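# Uncover the bread basket and lay the cloth flat

## Task

Lift the cloth away from the bread basket and leave it lying smoothed out and flat on the table surface.

## Robot and tools

Robot: two arms, left_arm and right_arm, each ending in a sixteen-motor hand. right_arm has a right hand and left_arm a mirrored left hand. Base roots in the scene frame: left_arm at (+0.047, +0.252, 0) m, right_arm at (+0.022, -0.309, 0) m, each turned only slightly about z. A camera stand sits behind the arms.

Frames. Scene frame: origin at table-top height midway between the nominal bases, +x out over the table, +z up, +y toward left_arm (camera image sides do not follow these names). Each arm's poses, targets and offsets use that arm's own base axes. Hand point axes (right hand): +z along straight fingers toward the tips, +y out of the palm face (palm surface at y = -0.062), +x across the palm away from the thumb; on the left hand +x points toward the thumb. A rigid mast sits behind the palm side near the wrist and can strike things.

execute_actions(actions, cameras). actions is a list of actions; each action is a list of 1 to 15 rows, each row one 1/30 s control step; if fewer than 15 rows are given the final row is held for the remainder. Every action lasts 0.5 s. Each row is one flat list of 48 numbers, all in [-1, 1], covering both arms even when one stays still, in this order: left dx, dy, dz, rx, ry, rz; left hand's 16 hinge numbers; left current_limit; left speed; then the same 24 for the right arm.
- dx, dy, dz, rx, ry, rz are offsets, not poses: measured from that arm's Hand target as it stood when the action began, in that arm's base axes. Every row of an action counts from that same start, not from the prior row; a new action starts from the updated target, so resending an offset moves further. 1.0 equals 0.6 m for position or 180 degrees for rotation; rx, ry, rz form a single rotation vector, turning about the target's position. A translation longer than 1.0 is scaled back along its direction.
- Hand hinge numbers are absolute goals, not offsets, each scaled linearly between the hinge's two stops. Order: index_mcp, index_abd, index_pip, index_dip, middle_mcp, middle_abd, middle_pip, middle_dip, ring_mcp, ring_abd, ring_pip, ring_dip, thumb_cmc, thumb_axl, thumb_mcp, thumb_ipl. Brackets give degrees at +1 and -1 and the straight value: finger _mcp (-18, +128; +0.75), _abd (-60, +60; +0.00), _pip (-29, +108; +0.58), _dip (-21, +117; +0.70); moving toward -1 curls the finger toward the palm (abd swings it away from the thumb). thumb_cmc (-20, +120; +0.71) brings the thumb in front of the palm toward -1; thumb_axl (-27, +140; +0.68) rolls it; thumb_mcp (-69, +109; +0.23) and thumb_ipl (-77, +108; +0.17) bend it. A 0 is itself a goal, so to keep a hand unchanged resend its hand_goal, hand_current_limit and hand_speed.
- current_limit: -1 to +1 maps to 0 to 550 mA (floor 11 mA); too low and fingers may not lift. speed: set-point rate is (speed + 1)/2 of 8.5 rad/s. Start values +0.4 and -0.6; the last written values persist.
- cameras: names from cam_head_left, cam_head_right, cam_high, cam_low, cam_left_wrist, cam_right_wrist (each 672x504), ["all"], or []. Omitted or null gives all images only when actions is empty; a misspelled name voids the call.

zoom_image(camera, region): enlarges [x0, y0, x1, y1] pixels (origin top-left, at most 504 by 504) of a camera present in the latest images. read_manual(section) returns only licence text. finished_scene(scene=1) ends the scene permanently; the cloth must already be flat on the table and stay so without the robot.

Results. end_effector_position (m) and end_effector_quat_wxyz per arm in its base frame, possibly a few cm off. Hand target is the last commanded pose after clipping; the next offsets count from it. The hand often rests short of it; an all-zero action re-requests it, and any persisting gap should be sent as an extra offset. hand_goal, hand_measured, hand_current_ma (positive pushes toward -1) and hand_state per motor in the order above; states are moving, goal, blocked, overload. Joint velocities may read "within noise"; joint torques include arm weight and friction, numbers 3 and 4 wrap at ±28 N m. Step readings list some intermediate positions. MOTOR HOT and OVER-TEMPERATURE FAULT lines report heating.

Behaviour and cautions.
- Orientation commands are clipped to 40 degrees from the measured one each step; the arm favours position if it cannot meet both.
- The elbow sags under load, so command slightly higher than desired; friction can leave the hand a few cm off in any direction without any contact.
- A finger presses only when its goal lies past the object's surface. Current at 495 mA or more for 5 s shuts a motor down for 10 s; avoid holding hard squeezes.
- Holding loads, stretched reaches or pushing at unreachable poses heats motors; at 100 °C that arm goes limp for 30 to 60 s or more. While the arm is stopped, hand commands are discarded.
- Never let the hands collide or grip each other, never strike the table, basket or fixed parts hard, and do not drop or fling the cloth. Anything leaving the table, or set down off it, fails the task. To stop pressing into something, command the target back beyond the hand point.
- Loose objects may occasionally be nudged by outside disturbances. Time spent thinking also passes in the scene while the robot holds its last command.

Each tool is called after "Request:" in YAML: its name, and indented under it one key for each argument.

## Session

Request:
execute_actions:
  actions: []

Scene clock: 0.00 s.
left_arm: end_effector_position=(+0.3533, +0.1897, +0.1596) hand_goal=(+0.754, +0.000, +0.576, +0.696, +0.754, +0.000, +0.576, +0.696, +0.754, +0.000, +0.576, +0.696, +0.714, +0.678, +0.226, +0.168) hand_measured=(+0.754, +0.000, +0.576, +0.696, +0.754, +0.000, +0.576, +0.696, +0.754, +0.000, +0.576, +0.696, +0.714, +0.678, +0.226, +0.168) hand_current_ma=(+0, +0, +0, +0, +0, +0, +0, +0, +0, +0, +0, +0, +0, +0, +0, +0) hand_state=(goal, goal, goal, goal, goal, goal, goal, goal, goal, goal, goal, goal, goal, goal, goal, goal) hand_current_limit=0.40 hand_speed=-0.60 end_effector_quat_wxyz=(-0.168, +0.467, +0.596, +0.631) | right_arm: end_effector_position=(+0.2803, +0.3171, +0.3565) hand_goal=(+0.754, +0.000, +0.576, +0.696, +0.754, +0.000, +0.576, +0.696, +0.754, +0.000, +0.576, +0.696, +0.714, +0.678, +0.226, +0.168) hand_measured=(+0.754, +0.000, +0.576, +0.696, +0.754, +0.000, +0.576, +0.696, +0.754, +0.000, +0.576, +0.696, +0.714, +0.678, +0.226, +0.168) hand_current_ma=(+0, +0, +0, +0, +0, +0, +0, +0, +0, +0, +0, +0, +0, +0, +0, +0) hand_state=(goal, goal, goal, goal, goal, goal, goal, goal, goal, goal, goal, goal, goal, goal, goal, goal) hand_current_limit=0.40 hand_speed=-0.60 end_effector_quat_wxyz=(-0.529, +0.591, +0.350, +0.498)
Joint positions: left_arm=[0.189 1.564 0.197 1.108 -0.961 0.711] | right_arm=[0.768 0.714 0.601 0.18 -0.582 1.888]
Joint velocities: within noise
Joint torques (N m): no reading
Heat: left arm: hottest shoulder 39 °C; right arm: hottest shoulder 37 °C.
Hand target: left_arm +0.3567, +0.1904, +0.1656; -0.163, +0.460, +0.596, +0.637 | right_arm +0.2817, +0.3185, +0.3740; -0.532, +0.580, +0.351, +0.508

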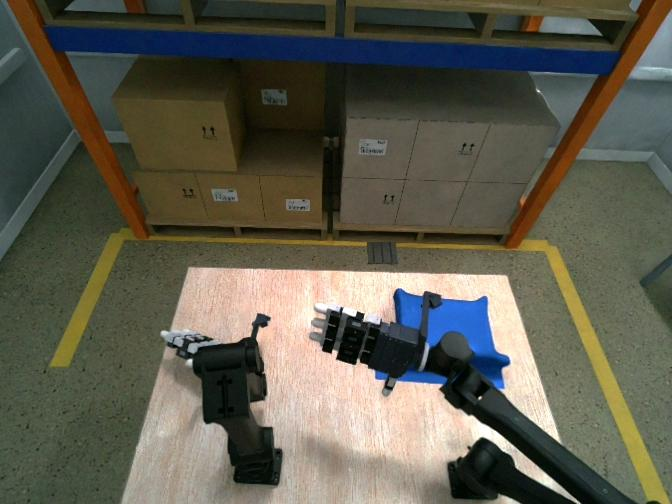

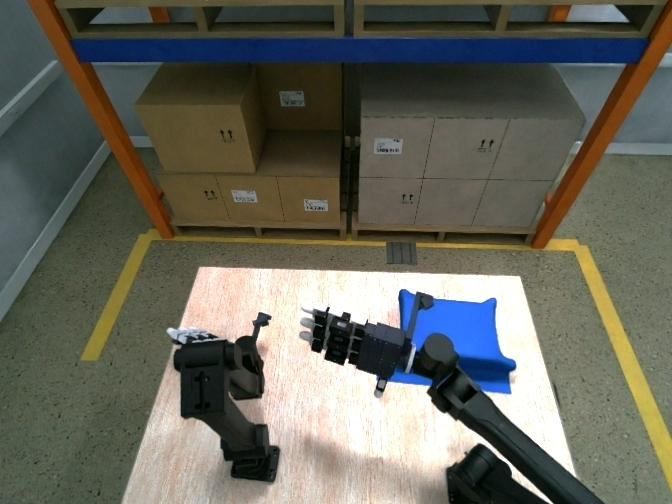

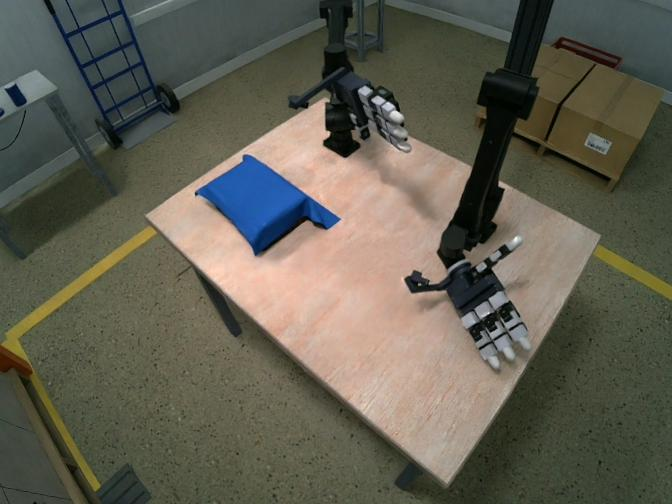

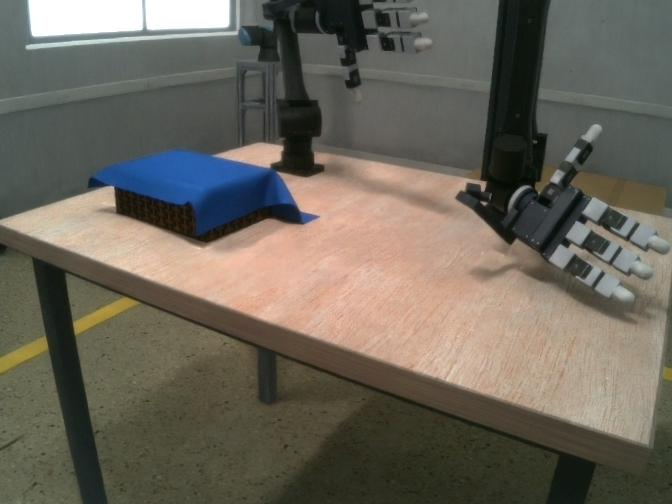

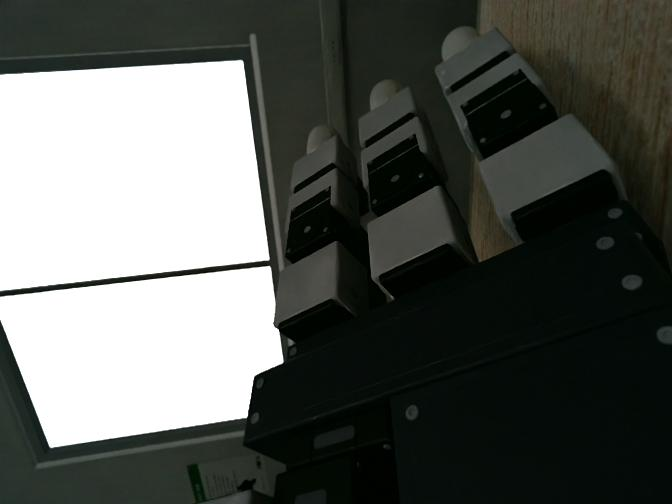

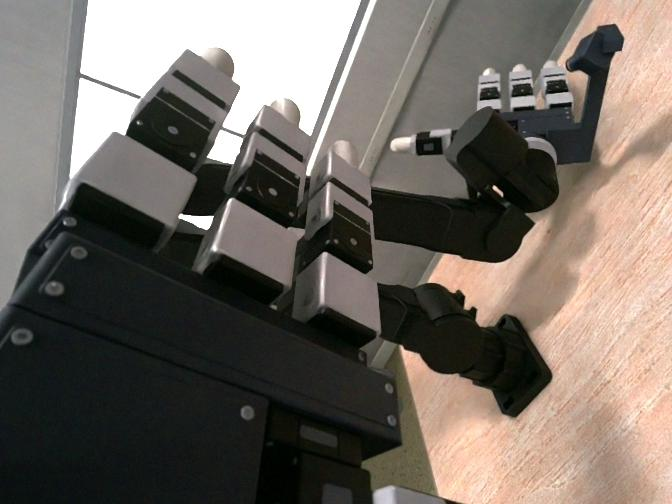

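Request:
zoom_image:
  camera: "cam_high"
  region: [140, 120, 392, 309]

Request:
zoom_image:
  camera: "cam_low"
  region: [60, 120, 360, 260]

Request:
zoom_image:
  camera: "cam_head_right"
  region: [340, 260, 592, 449]

Scaled by 2.000 from the camera's 672x504 image, which has a finer 960x720 frame.

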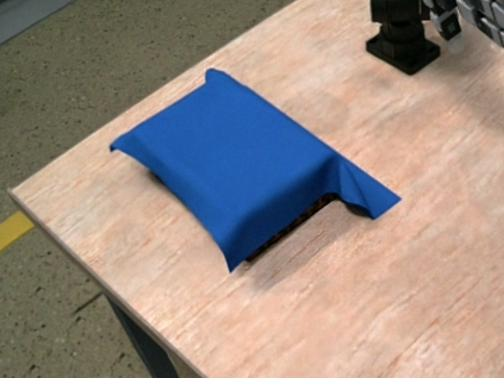

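Scaled by 1.680 from the camera's 672x504 image, which has a finer 960x720 frame.

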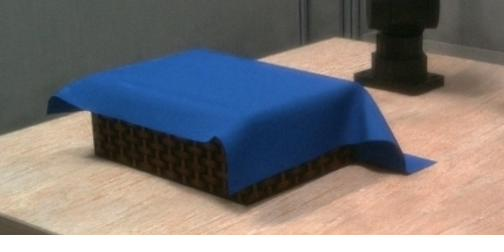

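Scaled by 2.000 from the camera's 672x504 image, which has a finer 960x720 frame.

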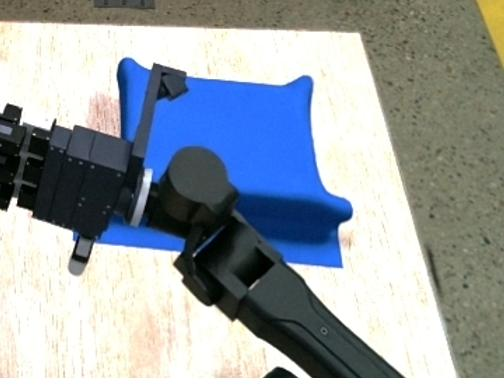

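Request:
execute_actions:
  actions:
    - [[0,0,0.08,0,0,0,0.754,0,0.576,0.696,0.754,0,0.576,0.696,0.754,0,0.576,0.696,0.714,0.678,0.226,0.168,0.4,-0.6,0.085,-0.0897,0,0,0,-0.0556,0.754,0,0.576,0.696,0.754,0,0.576,0.696,0.754,0,0.576,0.696,0.714,0.678,0.226,0.168,0.4,-0.6]]
    - [[0,0,0.08,0,0,0,0.754,0,0.576,0.696,0.754,0,0.576,0.696,0.754,0,0.576,0.696,0.714,0.678,0.226,0.168,0.4,-0.6,0.0682,-0.103,0,0,0,-0.0556,0.754,0,0.576,0.696,0.754,0,0.576,0.696,0.754,0,0.576,0.696,0.714,0.678,0.226,0.168,0.4,-0.6]]
    - [[0,0,0.08,0,0,0,0.754,0,0.576,0.696,0.754,0,0.576,0.696,0.754,0,0.576,0.696,0.714,0.678,0.226,0.168,0.4,-0.6,0.0493,-0.1133,0,0,0,-0.0556,0.754,0,0.576,0.696,0.754,0,0.576,0.696,0.754,0,0.576,0.696,0.714,0.678,0.226,0.168,0.4,-0.6]]
    - [[0,0,0.08,0,0,0,0.754,0,0.576,0.696,0.754,0,0.576,0.696,0.754,0,0.576,0.696,0.714,0.678,0.226,0.168,0.4,-0.6,0.0288,-0.1202,0,0,0,-0.0556,0.754,0,0.576,0.696,0.754,0,0.576,0.696,0.754,0,0.576,0.696,0.714,0.678,0.226,0.168,0.4,-0.6]]
  cameras: ["cam_high"]

Scene clock: 192.93 s.
left_arm: end_effector_position=(+0.3469, +0.1884, +0.3233) hand_goal=(+0.754, +0.000, +0.576, +0.696, +0.754, +0.000, +0.576, +0.696, +0.754, +0.000, +0.576, +0.696, +0.714, +0.678, +0.226, +0.168) hand_measured=(+0.758, -0.002, +0.576, +0.696, +0.758, -0.002, +0.576, +0.696, +0.758, -0.002, +0.576, +0.696, +0.718, +0.678, +0.226, +0.168) hand_current_ma=(+9, -2, +1, +0, +7, -2, +1, +0, +9, -2, +1, +0, +7, -1, +0, +0) hand_state=(goal, goal, goal, goal, goal, goal, goal, goal, goal, goal, goal, goal, goal, goal, goal, goal) hand_current_limit=0.40 hand_speed=-0.60 end_effector_quat_wxyz=(-0.179, +0.480, +0.593, +0.622) | right_arm: end_effector_position=(+0.4176, +0.0664, +0.3573) hand_goal=(+0.754, +0.000, +0.576, +0.696, +0.754, +0.000, +0.576, +0.696, +0.754, +0.000, +0.576, +0.696, +0.714, +0.678, +0.226, +0.168) hand_measured=(+0.750, +0.002, +0.576, +0.696, +0.752, +0.002, +0.576, +0.696, +0.752, +0.002, +0.576, +0.696, +0.712, +0.678, +0.226, +0.168) hand_current_ma=(-15, +8, +3, +0, -13, +9, +3, +0, -13, +8, +3, +0, -12, -4, -1, -2) hand_state=(goal, goal, goal, goal, goal, goal, goal, goal, goal, goal, goal, goal, goal, goal, goal, goal) hand_current_limit=0.40 hand_speed=-0.60 end_effector_quat_wxyz=(-0.329, +0.674, +0.130, +0.649)
Joint positions: left_arm=[0.19 0.782 0.409 0.084 -0.962 0.722] | right_arm=[0.08 0.712 0.601 0.18 -0.579 1.888]
Joint torques (N m): left_arm=[-0.56 -0.67 15.54 1.81 -0.26 -0.1] | right_arm=[-1.14 -1.26 11.29 2.19 -0.08 -0.14]
Heat: left arm: hottest shoulder 38 °C; right arm: hottest elbow 42 °C.
Hand target: left_arm +0.3567, +0.1904, +0.3577; -0.163, +0.460, +0.596, +0.637 | right_arm +0.4205, +0.0628, +0.3742; -0.326, +0.665, +0.131, +0.660
Off the commanded pose: left_arm 0.036 m, 3 deg | right_arm 0.018 m, 2 deg.
Step readings (end_effector_position of left_arm | right_arm):
0: (+0.3533, +0.1897, +0.1596) | (+0.2803, +0.3171, +0.3565)
1: (+0.3533, +0.1897, +0.1598) | (+0.2805, +0.3170, +0.3565)
2: (+0.3537, +0.1895, +0.1605) | (+0.2830, +0.3148, +0.3565)
4: (+0.3540, +0.1887, +0.1683) | (+0.2938, +0.3047, +0.3567)
8: (+0.3498, +0.1874, +0.2011) | (+0.3231, +0.2738, +0.3567)
15: (+0.3479, +0.1873, +0.2019) | (+0.3289, +0.2664, +0.3567)
16: (+0.3480, +0.1874, +0.1999) | (+0.3292, +0.2660, +0.3567)
17: (+0.3478, +0.1873, +0.1987) | (+0.3313, +0.2633, +0.3567)
19: (+0.3459, +0.1867, +0.2041) | (+0.3414, +0.2502, +0.3568)
23: (+0.3405, +0.1854, +0.2339) | (+0.3658, +0.2131, +0.3570)
30: (+0.3440, +0.1866, +0.2395) | (+0.3700, +0.2051, +0.3570)
31: (+0.3441, +0.1867, +0.2376) | (+0.3703, +0.2047, +0.3570)
32: (+0.3444, +0.1868, +0.2361) | (+0.3719, +0.2017, +0.3570)
34: (+0.3432, +0.1865, +0.2397) | (+0.3795, +0.1870, +0.3571)
38: (+0.3396, +0.1859, +0.2700) | (+0.3971, +0.1464, +0.3572)
45: (+0.3439, +0.1872, +0.2845) | (+0.4000, +0.1377, +0.3571)
46: (+0.3440, +0.1873, +0.2830) | (+0.4001, +0.1374, +0.3571)
47: (+0.3446, +0.1874, +0.2815) | (+0.4012, +0.1340, +0.3571)
49: (+0.3448, +0.1875, +0.2825) | (+0.4061, +0.1183, +0.3573)
53: (+0.3427, +0.1870, +0.3081) | (+0.4165, +0.0750, +0.3573)
60: (+0.3455, +0.1879, +0.3281) | (+0.4177, +0.0662, +0.3573)
Images, in order (width x height): cam_high 672x504.

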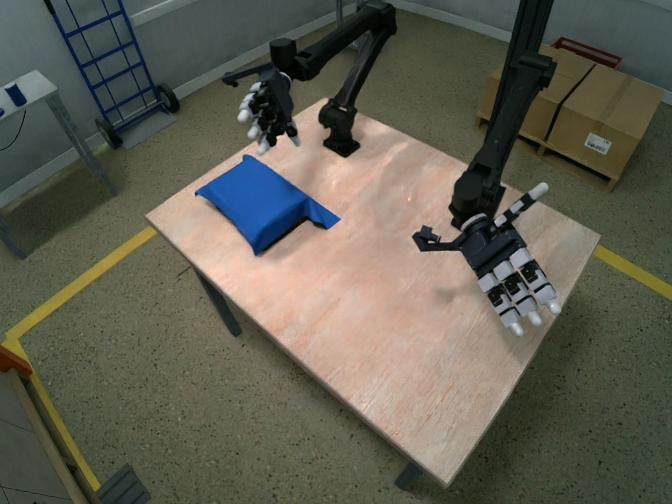

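Request:
execute_actions:
  actions:
    - [[0.0097,-0.0354,0.001,-0.0502,0.0079,0.0175,0.342,0,-0.08,0.406,0.754,0,0.576,0.696,0.754,0,0.576,0.696,-0.514,0.678,0.226,0.168,0.4,-0.6,0.0075,-0.1233,0.02,0,0,-0.0556,0.754,0,0.576,0.696,0.754,0,0.576,0.696,0.754,0,0.576,0.696,0.714,0.678,0.226,0.168,0.4,-0.6]]
    - [[0.0097,-0.0354,0.001,-0.0502,0.0079,0.0175,0.342,0,-0.08,0.406,0.754,0,0.576,0.696,0.754,0,0.576,0.696,-0.514,0.678,0.226,0.168,0.4,-0.6,-0.014,-0.1227,0.02,0,0,-0.0556,0.754,0,0.576,0.696,0.754,0,0.576,0.696,0.754,0,0.576,0.696,0.714,0.678,0.226,0.168,0.4,-0.6]]
    - [[0.0097,-0.0354,0.001,-0.0502,0.0079,0.0175,0.342,0,-0.08,0.406,0.754,0,0.576,0.696,0.754,0,0.576,0.696,-0.514,0.678,0.226,0.168,0.4,-0.6,-0.035,-0.1185,0.02,0,0,-0.0556,0.754,0,0.576,0.696,0.754,0,0.576,0.696,0.754,0,0.576,0.696,0.714,0.678,0.226,0.168,0.4,-0.6]]
    - [[0.0097,-0.0354,0.001,-0.0502,0.0079,0.0175,0.342,0,-0.08,0.406,0.754,0,0.576,0.696,0.754,0,0.576,0.696,-0.514,0.678,0.226,0.168,0.4,-0.6,-0.0552,-0.1105,0.02,0,0,-0.0556,0.754,0,0.576,0.696,0.754,0,0.576,0.696,0.754,0,0.576,0.696,0.714,0.678,0.226,0.168,0.4,-0.6]]
    - [[0.0097,-0.0354,0.001,-0.0502,0.0079,0.0175,0.342,0,-0.08,0.406,0.754,0,0.576,0.696,0.754,0,0.576,0.696,-0.514,0.678,0.226,0.168,0.4,-0.6,0,0,0,0,0,0,0.754,0,0.576,0.696,0.754,0,0.576,0.696,0.754,0,0.576,0.696,0.714,0.678,0.226,0.168,0.4,-0.6]]
    - [[0.0097,-0.0354,0.001,-0.0502,0.0079,0.0175,0.342,0,-0.08,0.406,0.754,0,0.576,0.696,0.754,0,0.576,0.696,-0.514,0.678,0.226,0.168,0.4,-0.6,0,0,0,0,0,0,0.754,0,0.576,0.696,0.754,0,0.576,0.696,0.754,0,0.576,0.696,0.714,0.678,0.226,0.168,0.4,-0.6]]
    - [[0.0097,-0.0354,0.001,-0.0502,0.0079,0.0175,0.342,0,-0.08,0.406,0.754,0,0.576,0.696,0.754,0,0.576,0.696,-0.514,0.678,0.226,0.168,0.4,-0.6,0,0,0,0,0,0,0.754,0,0.576,0.696,0.754,0,0.576,0.696,0.754,0,0.576,0.696,0.714,0.678,0.226,0.168,0.4,-0.6]]
    - [[0.0097,-0.0354,0.001,-0.0502,0.0079,0.0175,0.342,0,-0.08,0.406,0.754,0,0.576,0.696,0.754,0,0.576,0.696,-0.514,0.678,0.226,0.168,0.4,-0.6,0,0,0,0,0,0,0.754,0,0.576,0.696,0.754,0,0.576,0.696,0.754,0,0.576,0.696,0.714,0.678,0.226,0.168,0.4,-0.6]]
  cameras: ["cam_high","cam_low","cam_left_wrist"]

Scene clock: 215.53 s.
left_arm: end_effector_position=(+0.3925, +0.0245, +0.3381) hand_goal=(+0.342, +0.000, -0.080, +0.406, +0.754, +0.000, +0.576, +0.696, +0.754, +0.000, +0.576, +0.696, -0.514, +0.678, +0.226, +0.168) hand_measured=(+0.352, -0.002, -0.076, +0.408, +0.756, -0.002, +0.576, +0.696, +0.756, -0.002, +0.576, +0.696, -0.518, +0.678, +0.224, +0.168) hand_current_ma=(+24, -2, +8, +4, +1, -2, +1, +0, +2, -2, +1, +0, -7, -1, -5, +0) hand_state=(goal, goal, goal, goal, goal, goal, goal, goal, goal, goal, goal, goal, goal, goal, goal, goal) hand_current_limit=0.40 hand_speed=-0.60 end_effector_quat_wxyz=(-0.004, +0.401, +0.911, +0.097) | right_arm: end_effector_position=(+0.3618, -0.2166, +0.3889) hand_goal=(+0.754, +0.000, +0.576, +0.696, +0.754, +0.000, +0.576, +0.696, +0.754, +0.000, +0.576, +0.696, +0.714, +0.678, +0.226, +0.168) hand_measured=(+0.750, +0.002, +0.576, +0.696, +0.752, +0.002, +0.576, +0.696, +0.752, +0.002, +0.576, +0.696, +0.710, +0.678, +0.226, +0.168) hand_current_ma=(-15, +8, +3, +0, -13, +9, +3, +0, -14, +8, +3, +0, -14, -4, -1, -2) hand_state=(goal, goal, goal, goal, goal, goal, goal, goal, goal, goal, goal, goal, goal, goal, goal, goal) hand_current_limit=0.40 hand_speed=-0.60 end_effector_quat_wxyz=(-0.090, +0.681, -0.112, +0.718)
Joint positions: left_arm=[-0.232 1.238 1.383 -1.686 -0.193 -0.97] | right_arm=[-0.617 0.702 0.691 0.066 -0.577 1.888]
Joint torques (N m): left_arm=[-0.62 -5.54 14.68 0.4 -0.24 -0.13] | right_arm=[-1.14 -1.14 13.64 1.7 -0.09 -0.14]
Heat: left arm: hottest shoulder 38 °C; right arm: hottest elbow 43 °C.
Hand target: left_arm +0.4033, +0.0205, +0.3626; -0.043, +0.391, +0.916, +0.074 | right_arm +0.3625, -0.2223, +0.4220; -0.080, +0.669, -0.104, +0.731
Off the commanded pose: left_arm 0.027 m, 5 deg | right_arm 0.034 m, 2 deg.
joint sent to its limit (left arm) — joint 4 (wrist pitch), lower limit. The joint targets are off in orientation, not in position.
Step readings (end_effector_position of left_arm | right_arm):
0: (+0.3469, +0.1884, +0.3233) | (+0.4176, +0.0664, +0.3573)
1: (+0.3465, +0.1887, +0.3231) | (+0.4177, +0.0659, +0.3573)
2: (+0.3456, +0.1888, +0.3220) | (+0.4182, +0.0631, +0.3573)
4: (+0.3445, +0.1864, +0.3185) | (+0.4202, +0.0449, +0.3563)
8: (+0.3516, +0.1708, +0.3175) | (+0.4220, +0.0023, +0.3538)
15: (+0.3532, +0.1682, +0.3235) | (+0.4217, -0.0070, +0.3535)
16: (+0.3530, +0.1683, +0.3233) | (+0.4217, -0.0074, +0.3535)
17: (+0.3527, +0.1678, +0.3224) | (+0.4214, -0.0106, +0.3530)
19: (+0.3536, +0.1632, +0.3197) | (+0.4200, -0.0279, +0.3520)
23: (+0.3590, +0.1500, +0.3194) | (+0.4146, -0.0701, +0.3544)
30: (+0.3600, +0.1478, +0.3240) | (+0.4136, -0.0797, +0.3634)
31: (+0.3599, +0.1478, +0.3240) | (+0.4135, -0.0802, +0.3639)
32: (+0.3599, +0.1472, +0.3227) | (+0.4128, -0.0834, +0.3638)
34: (+0.3612, +0.1417, +0.3200) | (+0.4087, -0.1003, +0.3638)
38: (+0.3651, +0.1293, +0.3224) | (+0.3966, -0.1413, +0.3673)
45: (+0.3666, +0.1273, +0.3291) | (+0.3937, -0.1503, +0.3761)
46: (+0.3664, +0.1273, +0.3287) | (+0.3935, -0.1509, +0.3766)
47: (+0.3662, +0.1257, +0.3263) | (+0.3922, -0.1540, +0.3765)
49: (+0.3663, +0.1205, +0.3221) | (+0.3854, -0.1700, +0.3765)
53: (+0.3706, +0.1092, +0.3271) | (+0.3664, -0.2082, +0.3797)
60: (+0.3714, +0.1079, +0.3339) | (+0.3619, -0.2165, +0.3884)
61: (+0.3709, +0.1078, +0.3331) | (+0.3619, -0.2165, +0.3889)
62: (+0.3701, +0.1055, +0.3302) | (+0.3619, -0.2164, +0.3889)
64: (+0.3696, +0.0997, +0.3262) | (+0.3620, -0.2164, +0.3889)
68: (+0.3757, +0.0896, +0.3323) | (+0.3619, -0.2164, +0.3889)
75: (+0.3761, +0.0880, +0.3368) | (+0.3618, -0.2166, +0.3889)
76: (+0.3756, +0.0877, +0.3362) | (+0.3618, -0.2166, +0.3889)
77: (+0.3748, +0.0851, +0.3333) | (+0.3618, -0.2166, +0.3889)
79: (+0.3748, +0.0783, +0.3295) | (+0.3618, -0.2166, +0.3889)
83: (+0.3812, +0.0693, +0.3350) | (+0.3618, -0.2166, +0.3889)
90: (+0.3814, +0.0680, +0.3386) | (+0.3618, -0.2166, +0.3889)
91: (+0.3812, +0.0675, +0.3379) | (+0.3618, -0.2166, +0.3889)
92: (+0.3808, +0.0648, +0.3354) | (+0.3618, -0.2166, +0.3889)
94: (+0.3814, +0.0568, +0.3314) | (+0.3618, -0.2166, +0.3889)
98: (+0.3862, +0.0485, +0.3358) | (+0.3618, -0.2166, +0.3889)
105: (+0.3868, +0.0470, +0.3389) | (+0.3618, -0.2166, +0.3889)
106: (+0.3867, +0.0464, +0.3385) | (+0.3618, -0.2166, +0.3889)
107: (+0.3864, +0.0431, +0.3360) | (+0.3618, -0.2166, +0.3889)
109: (+0.3873, +0.0345, +0.3327) | (+0.3618, -0.2166, +0.3889)
113: (+0.3923, +0.0263, +0.3364) | (+0.3618, -0.2166, +0.3889)
120: (+0.3926, +0.0245, +0.3390) | (+0.3618, -0.2166, +0.3889)
Images, in order (width x height): cam_high 672x504, cam_low 672x504, cam_left_wrist 672x504.

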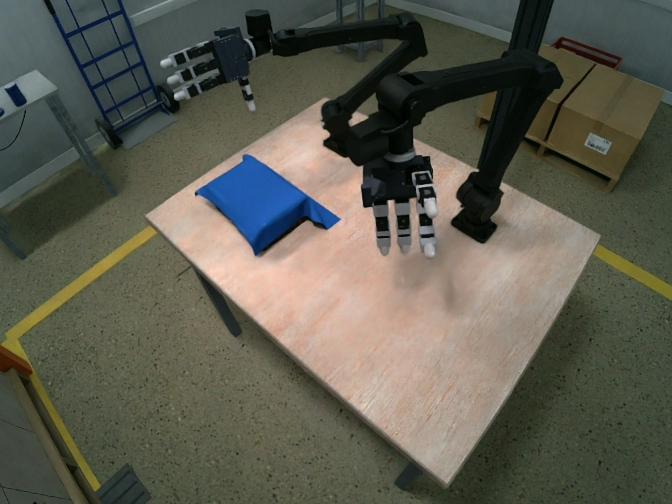

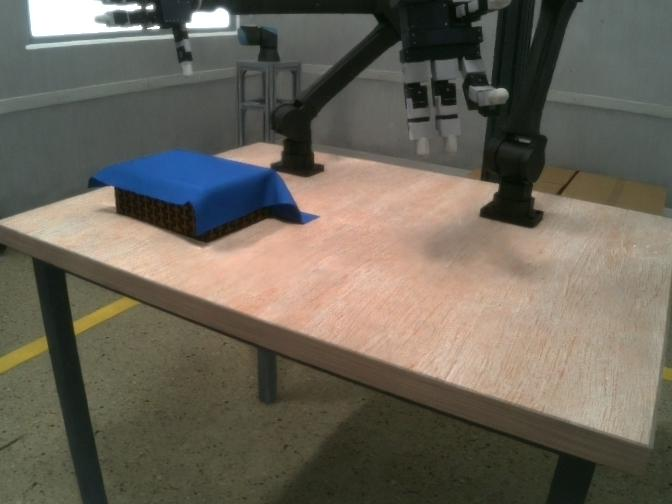

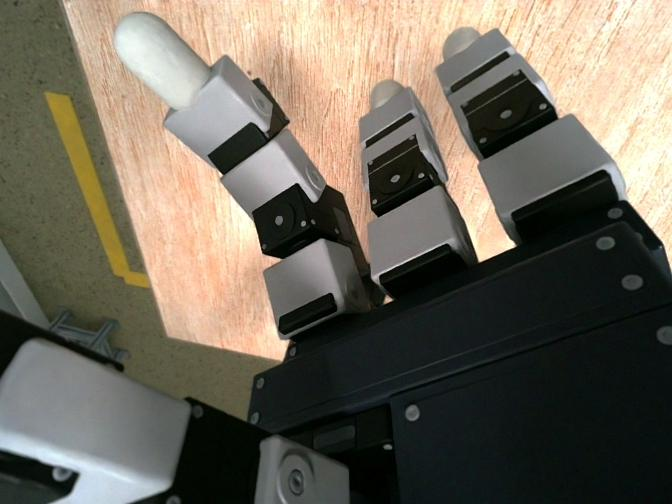

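Request:
execute_actions:
  actions:
    - [[0.0202,-0.0563,-0.006,-0.0502,0.0079,0.0175,0.342,0,-0.08,0.406,0.754,0,0.576,0.696,0.754,0,0.576,0.696,-0.514,0.678,0.226,0.168,0.4,-0.6,0,0,0,0,0,0,0.754,0,0.576,0.696,0.754,0,0.576,0.696,0.754,0,0.576,0.696,0.714,0.678,0.226,0.168,0.4,-0.6]]
    - [[0.0202,-0.0563,-0.006,-0.0502,0.0079,0.0175,0.342,0,-0.08,0.406,0.754,0,0.576,0.696,0.754,0,0.576,0.696,-0.514,0.678,0.226,0.168,0.4,-0.6,0,0,0,0,0,0,0.754,0,0.576,0.696,0.754,0,0.576,0.696,0.754,0,0.576,0.696,0.714,0.678,0.226,0.168,0.4,-0.6]]
    - [[0.0202,-0.0563,-0.006,-0.0502,0.0079,0.0175,0.342,0,-0.08,0.406,0.754,0,0.576,0.696,0.754,0,0.576,0.696,-0.514,0.678,0.226,0.168,0.4,-0.6,0,0,0,0,0,0,0.754,0,0.576,0.696,0.754,0,0.576,0.696,0.754,0,0.576,0.696,0.714,0.678,0.226,0.168,0.4,-0.6]]
    - [[0.0202,-0.0563,-0.006,-0.0502,0.0079,0.0175,0.342,0,-0.08,0.406,0.754,0,0.576,0.696,0.754,0,0.576,0.696,-0.514,0.678,0.226,0.168,0.4,-0.6,0,0,0,0,0,0,0.754,0,0.576,0.696,0.754,0,0.576,0.696,0.754,0,0.576,0.696,0.714,0.678,0.226,0.168,0.4,-0.6]]
    - [[0.0202,-0.0563,-0.006,-0.0502,0.0079,0.0175,0.342,0,-0.08,0.406,0.754,0,0.576,0.696,0.754,0,0.576,0.696,-0.514,0.678,0.226,0.168,0.4,-0.6,0,0,0,0,0,0,0.754,0,0.576,0.696,0.754,0,0.576,0.696,0.754,0,0.576,0.696,0.714,0.678,0.226,0.168,0.4,-0.6]]
    - [[0.0202,-0.0563,-0.006,-0.0502,0.0079,0.0175,0.342,0,-0.08,0.406,0.754,0,0.576,0.696,0.754,0,0.576,0.696,-0.514,0.678,0.226,0.168,0.4,-0.6,0,0,0,0,0,0,0.754,0,0.576,0.696,0.754,0,0.576,0.696,0.754,0,0.576,0.696,0.714,0.678,0.226,0.168,0.4,-0.6]]
    - [[0.0202,-0.0563,-0.006,-0.0502,0.0079,0.0175,0.342,0,-0.08,0.406,0.754,0,0.576,0.696,0.754,0,0.576,0.696,-0.514,0.678,0.226,0.168,0.4,-0.6,0,0,0,0,0,0,0.754,0,0.576,0.696,0.754,0,0.576,0.696,0.754,0,0.576,0.696,0.714,0.678,0.226,0.168,0.4,-0.6]]
    - [[0.0202,-0.0563,-0.006,-0.0502,0.0079,0.0175,0.342,0,-0.08,0.406,0.754,0,0.576,0.696,0.754,0,0.576,0.696,-0.514,0.678,0.226,0.168,0.4,-0.6,0,0,0,0,0,0,0.754,0,0.576,0.696,0.754,0,0.576,0.696,0.754,0,0.576,0.696,0.714,0.678,0.226,0.168,0.4,-0.6]]
  cameras: ["all"]

Scene clock: 238.53 s.
left_arm: end_effector_position=(+0.5049, -0.2450, +0.3274) hand_goal=(+0.342, +0.000, -0.080, +0.406, +0.754, +0.000, +0.576, +0.696, +0.754, +0.000, +0.576, +0.696, -0.514, +0.678, +0.226, +0.168) hand_measured=(+0.338, -0.002, -0.076, +0.408, +0.746, +0.000, +0.576, +0.696, +0.744, +0.000, +0.576, +0.696, -0.514, +0.678, +0.224, +0.168) hand_current_ma=(-5, -1, +5, +4, -17, -1, +0, +0, -20, -1, +0, +0, +1, -1, -6, +0) hand_state=(goal, goal, goal, goal, goal, goal, goal, goal, goal, goal, goal, goal, goal, goal, goal, goal) hand_current_limit=0.40 hand_speed=-0.60 end_effector_quat_wxyz=(+0.090, +0.147, +0.836, -0.521) | right_arm: end_effector_position=(+0.3618, -0.2166, +0.3889) hand_goal=(+0.754, +0.000, +0.576, +0.696, +0.754, +0.000, +0.576, +0.696, +0.754, +0.000, +0.576, +0.696, +0.714, +0.678, +0.226, +0.168) hand_measured=(+0.750, +0.002, +0.576, +0.696, +0.752, +0.002, +0.576, +0.696, +0.752, +0.002, +0.576, +0.696, +0.710, +0.678, +0.226, +0.168) hand_current_ma=(-15, +8, +3, +0, -13, +9, +3, +0, -14, +8, +3, +0, -14, -4, -1, -2) hand_state=(goal, goal, goal, goal, goal, goal, goal, goal, goal, goal, goal, goal, goal, goal, goal, goal) hand_current_limit=0.40 hand_speed=-0.60 end_effector_quat_wxyz=(-0.090, +0.681, -0.112, +0.718)
Joint positions: left_arm=[-0.251 1.602 1.712 -1.219 1.055 -1.747] | right_arm=[-0.617 0.702 0.691 0.066 -0.577 1.888]
Joint torques (N m): left_arm=[-1.2 -13.1 9.1 1.74 0.8 -0.02] | right_arm=[-1.2 -1.03 13.64 1.66 -0.09 -0.14]
Heat: left arm: hottest elbow 40 °C; right arm: hottest elbow 45 °C.
Hand target: left_arm +0.5002, -0.2498, +0.3337; +0.096, +0.151, +0.834, -0.522 | right_arm +0.3625, -0.2223, +0.4220; -0.080, +0.669, -0.104, +0.731
Off the commanded pose: left_arm 0.009 m, 1 deg | right_arm 0.034 m, 2 deg.
Step readings (end_effector_position of left_arm | right_arm):
0: (+0.3924, +0.0246, +0.3381) | (+0.3618, -0.2166, +0.3889)
1: (+0.3924, +0.0238, +0.3377) | (+0.3618, -0.2166, +0.3889)
2: (+0.3922, +0.0198, +0.3359) | (+0.3618, -0.2166, +0.3889)
4: (+0.3945, +0.0092, +0.3337) | (+0.3618, -0.2166, +0.3889)
8: (+0.4035, -0.0049, +0.3357) | (+0.3618, -0.2166, +0.3889)
15: (+0.4048, -0.0079, +0.3330) | (+0.3618, -0.2166, +0.3889)
16: (+0.4045, -0.0089, +0.3327) | (+0.3618, -0.2166, +0.3889)
17: (+0.4043, -0.0133, +0.3314) | (+0.3618, -0.2166, +0.3889)
19: (+0.4067, -0.0247, +0.3308) | (+0.3618, -0.2166, +0.3889)
23: (+0.4157, -0.0386, +0.3336) | (+0.3618, -0.2166, +0.3889)
30: (+0.4170, -0.0422, +0.3295) | (+0.3618, -0.2166, +0.3889)
31: (+0.4167, -0.0432, +0.3293) | (+0.3618, -0.2166, +0.3889)
32: (+0.4163, -0.0478, +0.3284) | (+0.3618, -0.2166, +0.3889)
34: (+0.4185, -0.0601, +0.3288) | (+0.3618, -0.2166, +0.3889)
38: (+0.4277, -0.0729, +0.3316) | (+0.3618, -0.2166, +0.3889)
45: (+0.4292, -0.0766, +0.3259) | (+0.3618, -0.2166, +0.3889)
46: (+0.4289, -0.0776, +0.3259) | (+0.3618, -0.2166, +0.3889)
47: (+0.4283, -0.0827, +0.3253) | (+0.3618, -0.2166, +0.3889)
49: (+0.4303, -0.0956, +0.3267) | (+0.3618, -0.2166, +0.3889)
53: (+0.4391, -0.1090, +0.3295) | (+0.3618, -0.2166, +0.3889)
60: (+0.4410, -0.1127, +0.3225) | (+0.3618, -0.2166, +0.3889)
61: (+0.4408, -0.1137, +0.3223) | (+0.3618, -0.2166, +0.3889)
62: (+0.4400, -0.1189, +0.3224) | (+0.3618, -0.2166, +0.3889)
64: (+0.4418, -0.1317, +0.3250) | (+0.3618, -0.2166, +0.3889)
68: (+0.4502, -0.1450, +0.3275) | (+0.3618, -0.2166, +0.3889)
75: (+0.4526, -0.1484, +0.3191) | (+0.3618, -0.2166, +0.3889)
76: (+0.4523, -0.1494, +0.3189) | (+0.3618, -0.2166, +0.3889)
77: (+0.4510, -0.1543, +0.3194) | (+0.3618, -0.2166, +0.3889)
79: (+0.4511, -0.1658, +0.3222) | (+0.3618, -0.2166, +0.3889)
83: (+0.4586, -0.1778, +0.3238) | (+0.3618, -0.2166, +0.3889)
90: (+0.4620, -0.1809, +0.3170) | (+0.3618, -0.2166, +0.3889)
91: (+0.4620, -0.1819, +0.3172) | (+0.3618, -0.2166, +0.3889)
92: (+0.4621, -0.1867, +0.3187) | (+0.3618, -0.2166, +0.3889)
94: (+0.4659, -0.1991, +0.3229) | (+0.3618, -0.2166, +0.3889)
98: (+0.4752, -0.2101, +0.3271) | (+0.3618, -0.2166, +0.3889)
105: (+0.4825, -0.2136, +0.3288) | (+0.3618, -0.2166, +0.3889)
106: (+0.4828, -0.2146, +0.3293) | (+0.3618, -0.2166, +0.3889)
107: (+0.4834, -0.2190, +0.3319) | (+0.3618, -0.2166, +0.3889)
109: (+0.4886, -0.2303, +0.3374) | (+0.3618, -0.2166, +0.3889)
113: (+0.4995, -0.2410, +0.3421) | (+0.3618, -0.2166, +0.3889)
120: (+0.5046, -0.2440, +0.3297) | (+0.3618, -0.2166, +0.3889)

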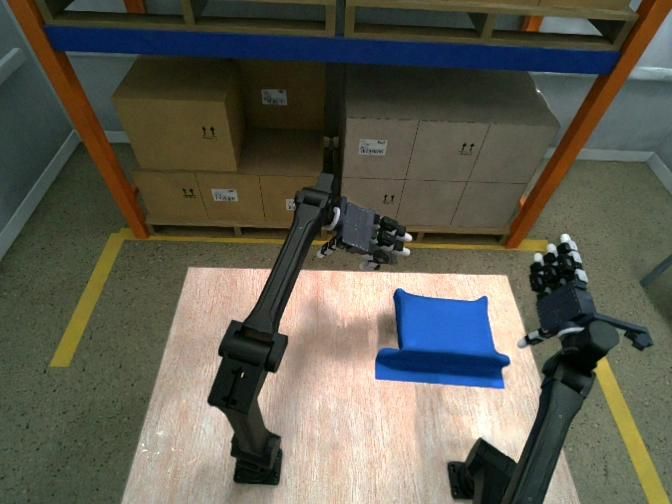

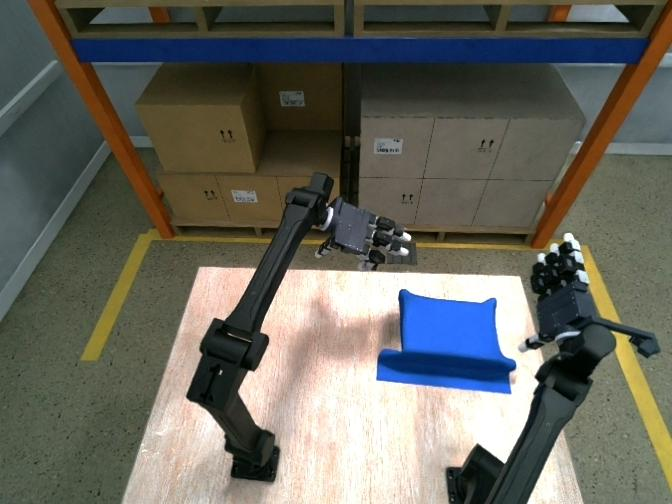

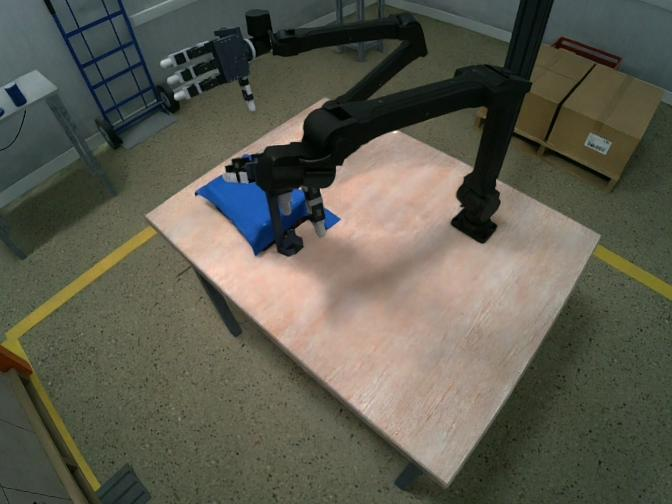

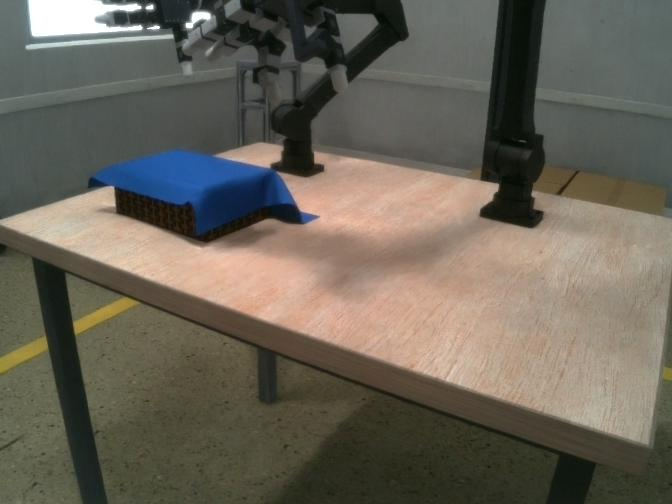

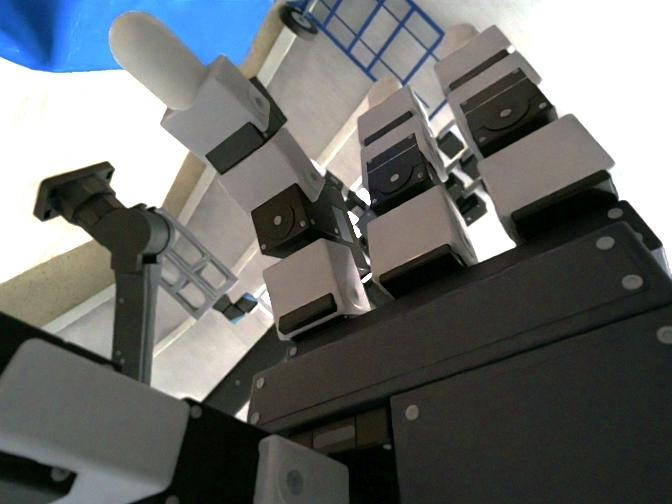

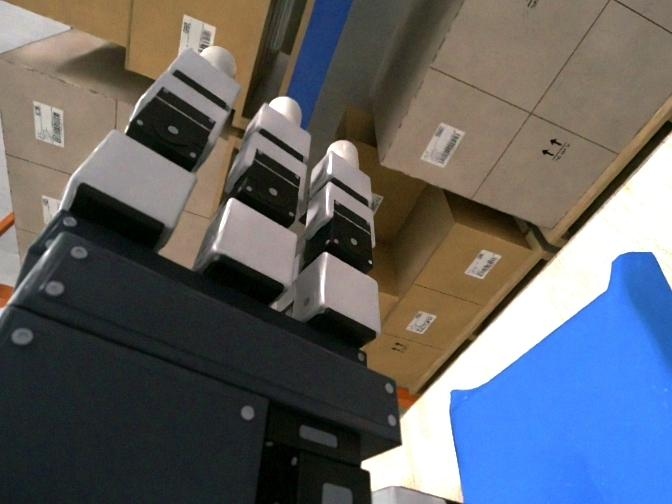

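Request:
execute_actions:
  actions:
    - [[0.0223,-0.059,-0.0579,0,0,0,0.342,0,-0.08,0.406,0.95,0,0.576,0.696,0.95,0,0.576,0.696,-0.514,0.678,0.226,0.168,0.4,-0.6,0,0,0,0,0,0,0.754,0,0.576,0.696,0.754,0,0.576,0.696,0.754,0,0.576,0.696,0.714,0.678,0.226,0.168,0.4,-0.6]]
    - [[0.0223,-0.059,-0.0579,0,0,0,0.342,0,-0.08,0.406,0.95,0,0.576,0.696,0.95,0,0.576,0.696,-0.514,0.678,0.226,0.168,0.4,-0.6,0,0,0,0,0,0,0.754,0,0.576,0.696,0.754,0,0.576,0.696,0.754,0,0.576,0.696,0.714,0.678,0.226,0.168,0.4,-0.6]]
    - [[0.0223,-0.059,-0.0579,0,0,0,0.342,0,-0.08,0.406,0.95,0,0.576,0.696,0.95,0,0.576,0.696,-0.514,0.678,0.226,0.168,0.4,-0.6,0,0,0,0,0,0,0.754,0,0.576,0.696,0.754,0,0.576,0.696,0.754,0,0.576,0.696,0.714,0.678,0.226,0.168,0.4,-0.6]]
    - [[0.0223,-0.059,-0.0579,0,0,0,0.342,0,-0.08,0.406,0.95,0,0.576,0.696,0.95,0,0.576,0.696,-0.514,0.678,0.226,0.168,0.4,-0.6,0,0,0,0,0,0,0.754,0,0.576,0.696,0.754,0,0.576,0.696,0.754,0,0.576,0.696,0.714,0.678,0.226,0.168,0.4,-0.6]]
  cameras: ["all"]

Scene clock: 258.97 s.
left_arm: end_effector_position=(+0.5500, -0.3870, +0.1815) hand_goal=(+0.342, +0.000, -0.080, +0.406, +0.950, +0.000, +0.576, +0.696, +0.950, +0.000, +0.576, +0.696, -0.514, +0.678, +0.226, +0.168) hand_measured=(+0.338, -0.002, -0.078, +0.408, +0.932, +0.000, +0.576, +0.696, +0.930, +0.000, +0.576, +0.696, -0.514, +0.678, +0.224, +0.168) hand_current_ma=(-5, -1, +4, +4, -45, -1, +0, +0, -50, -1, +0, +0, +1, -1, -6, +0) hand_state=(goal, goal, goal, goal, goal, goal, goal, goal, goal, goal, goal, goal, goal, goal, goal, goal) hand_current_limit=0.40 hand_speed=-0.60 end_effector_quat_wxyz=(+0.084, +0.146, +0.839, -0.517) | right_arm: end_effector_position=(+0.3618, -0.2166, +0.3889) hand_goal=(+0.754, +0.000, +0.576, +0.696, +0.754, +0.000, +0.576, +0.696, +0.754, +0.000, +0.576, +0.696, +0.714, +0.678, +0.226, +0.168) hand_measured=(+0.750, +0.002, +0.576, +0.696, +0.752, +0.002, +0.576, +0.696, +0.752, +0.002, +0.576, +0.696, +0.710, +0.678, +0.226, +0.168) hand_current_ma=(-15, +8, +3, +0, -13, +9, +3, +0, -14, +8, +3, +0, -14, -4, -1, -2) hand_state=(goal, goal, goal, goal, goal, goal, goal, goal, goal, goal, goal, goal, goal, goal, goal, goal) hand_current_limit=0.40 hand_speed=-0.60 end_effector_quat_wxyz=(-0.090, +0.681, -0.112, +0.718)
Joint positions: left_arm=[-0.461 1.839 1.619 -0.639 0.934 -2.057] | right_arm=[-0.617 0.702 0.691 0.066 -0.577 1.888]
Joint torques (N m): left_arm=[-0.56 -15.85 10.95 2.17 0.67 -0.08] | right_arm=[-1.38 -1.08 13.65 1.68 -0.08 -0.15]
Heat: left arm: hottest shoulder 40 °C; right arm: hottest elbow 46 °C.
Hand target: left_arm +0.5538, -0.3914, +0.1947; +0.096, +0.151, +0.834, -0.522 | right_arm +0.3625, -0.2223, +0.4220; -0.080, +0.669, -0.104, +0.731
Off the commanded pose: left_arm 0.015 m, 2 deg | right_arm 0.034 m, 2 deg.
Step readings (end_effector_position of left_arm | right_arm):
0: (+0.5049, -0.2450, +0.3274) | (+0.3618, -0.2166, +0.3889)
1: (+0.5050, -0.2452, +0.3270) | (+0.3618, -0.2166, +0.3889)
2: (+0.5069, -0.2461, +0.3255) | (+0.3618, -0.2166, +0.3889)
4: (+0.5122, -0.2517, +0.3220) | (+0.3618, -0.2166, +0.3889)
8: (+0.5126, -0.2709, +0.3105) | (+0.3618, -0.2166, +0.3889)
15: (+0.5109, -0.2862, +0.2994) | (+0.3618, -0.2166, +0.3889)
16: (+0.5116, -0.2862, +0.2990) | (+0.3618, -0.2166, +0.3889)
17: (+0.5136, -0.2871, +0.2981) | (+0.3618, -0.2166, +0.3889)
19: (+0.5202, -0.2919, +0.2962) | (+0.3618, -0.2166, +0.3889)
23: (+0.5276, -0.3041, +0.2832) | (+0.3618, -0.2166, +0.3889)
30: (+0.5263, -0.3177, +0.2594) | (+0.3618, -0.2166, +0.3889)
31: (+0.5265, -0.3184, +0.2583) | (+0.3618, -0.2166, +0.3889)
32: (+0.5278, -0.3205, +0.2578) | (+0.3618, -0.2166, +0.3889)
34: (+0.5346, -0.3260, +0.2569) | (+0.3618, -0.2166, +0.3889)
38: (+0.5413, -0.3397, +0.2470) | (+0.3618, -0.2166, +0.3889)
45: (+0.5401, -0.3535, +0.2269) | (+0.3618, -0.2166, +0.3889)
46: (+0.5399, -0.3542, +0.2258) | (+0.3618, -0.2166, +0.3889)
47: (+0.5411, -0.3558, +0.2248) | (+0.3618, -0.2166, +0.3889)
49: (+0.5470, -0.3616, +0.2226) | (+0.3618, -0.2166, +0.3889)
53: (+0.5527, -0.3734, +0.2080) | (+0.3618, -0.2166, +0.3889)
60: (+0.5499, -0.3858, +0.1817) | (+0.3618, -0.2166, +0.3889)

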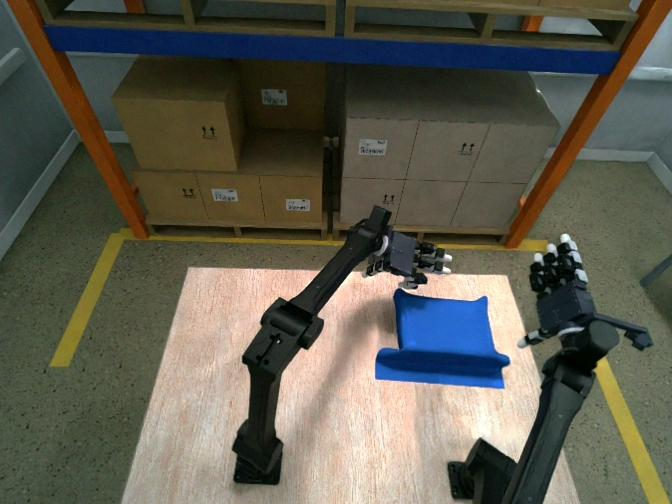

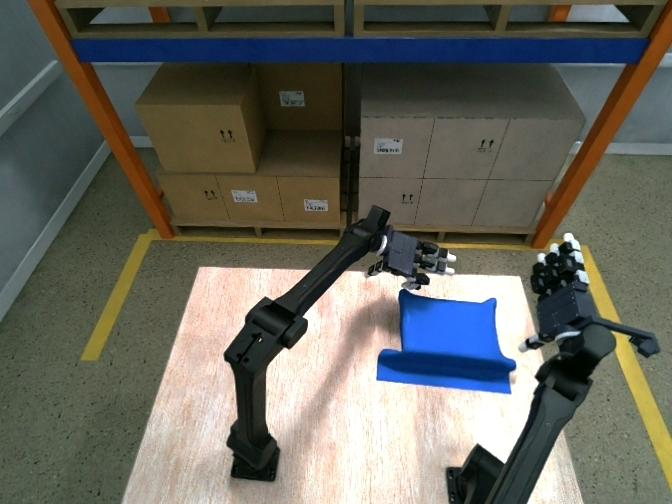

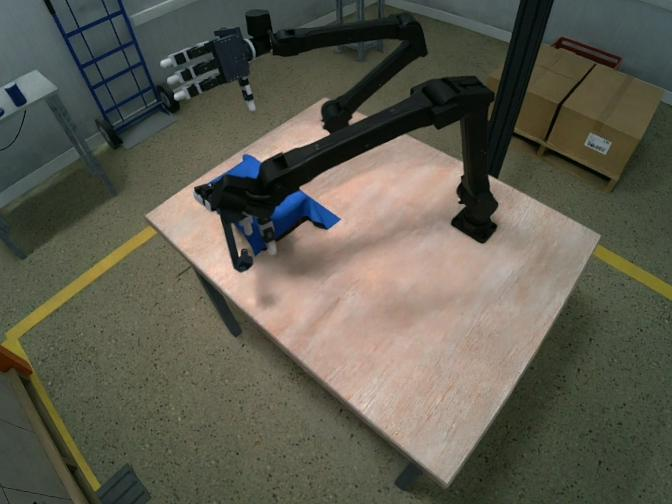

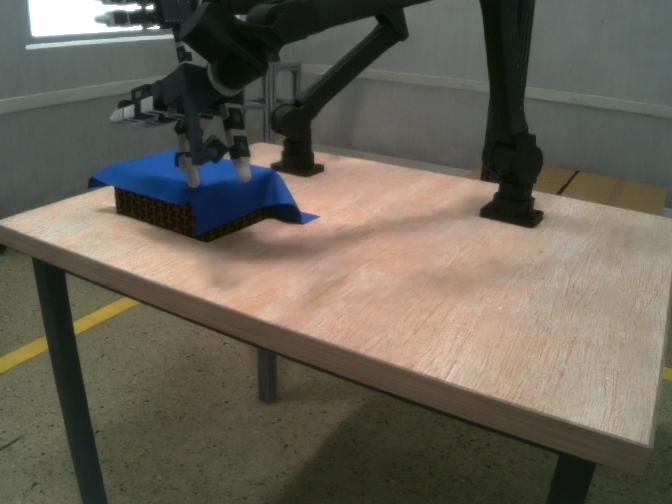

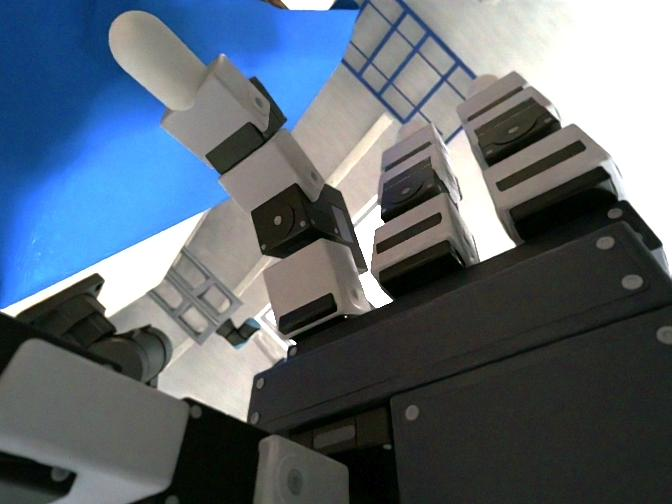

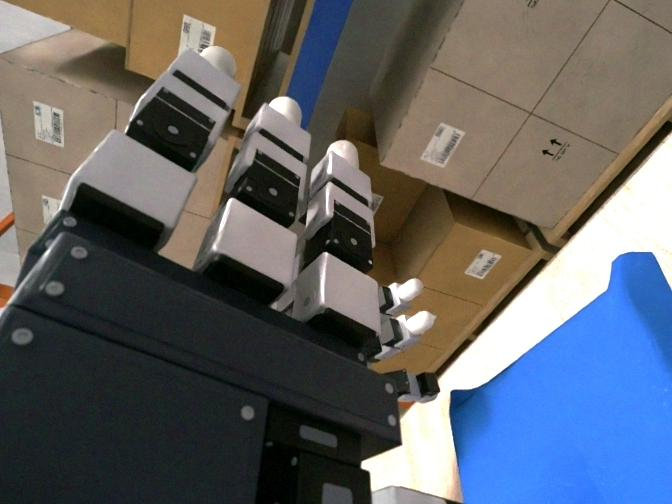

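Request:
zoom_image:
  camera: "cam_low"
  region: [100, 80, 320, 245]

Request:
zoom_image:
  camera: "cam_high"
  region: [180, 140, 360, 275]

Request:
zoom_image:
  camera: "cam_head_right"
  region: [350, 220, 530, 355]

Scaled by 2.291 from the camera's 672x504 image, which has a finer 960x720 frame.

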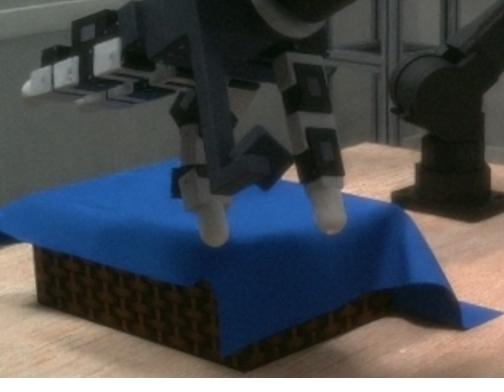

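Scaled by 2.800 from the camera's 672x504 image, which has a finer 960x720 frame.

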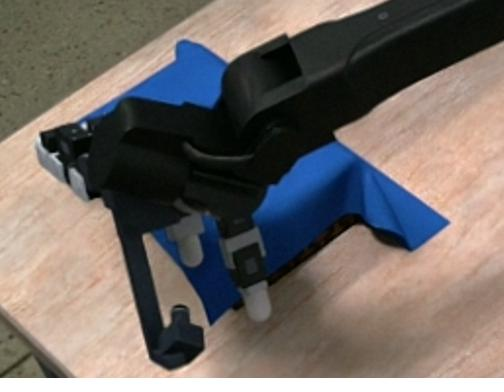

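Scaled by 2.800 from the camera's 672x504 image, which has a finer 960x720 frame.

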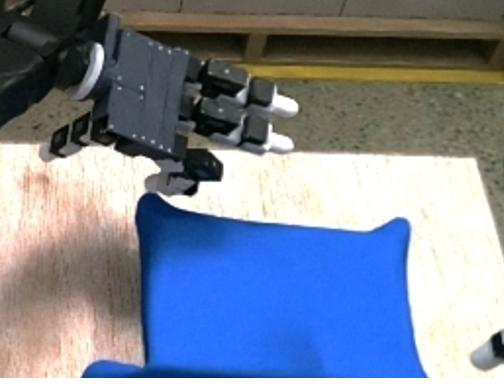

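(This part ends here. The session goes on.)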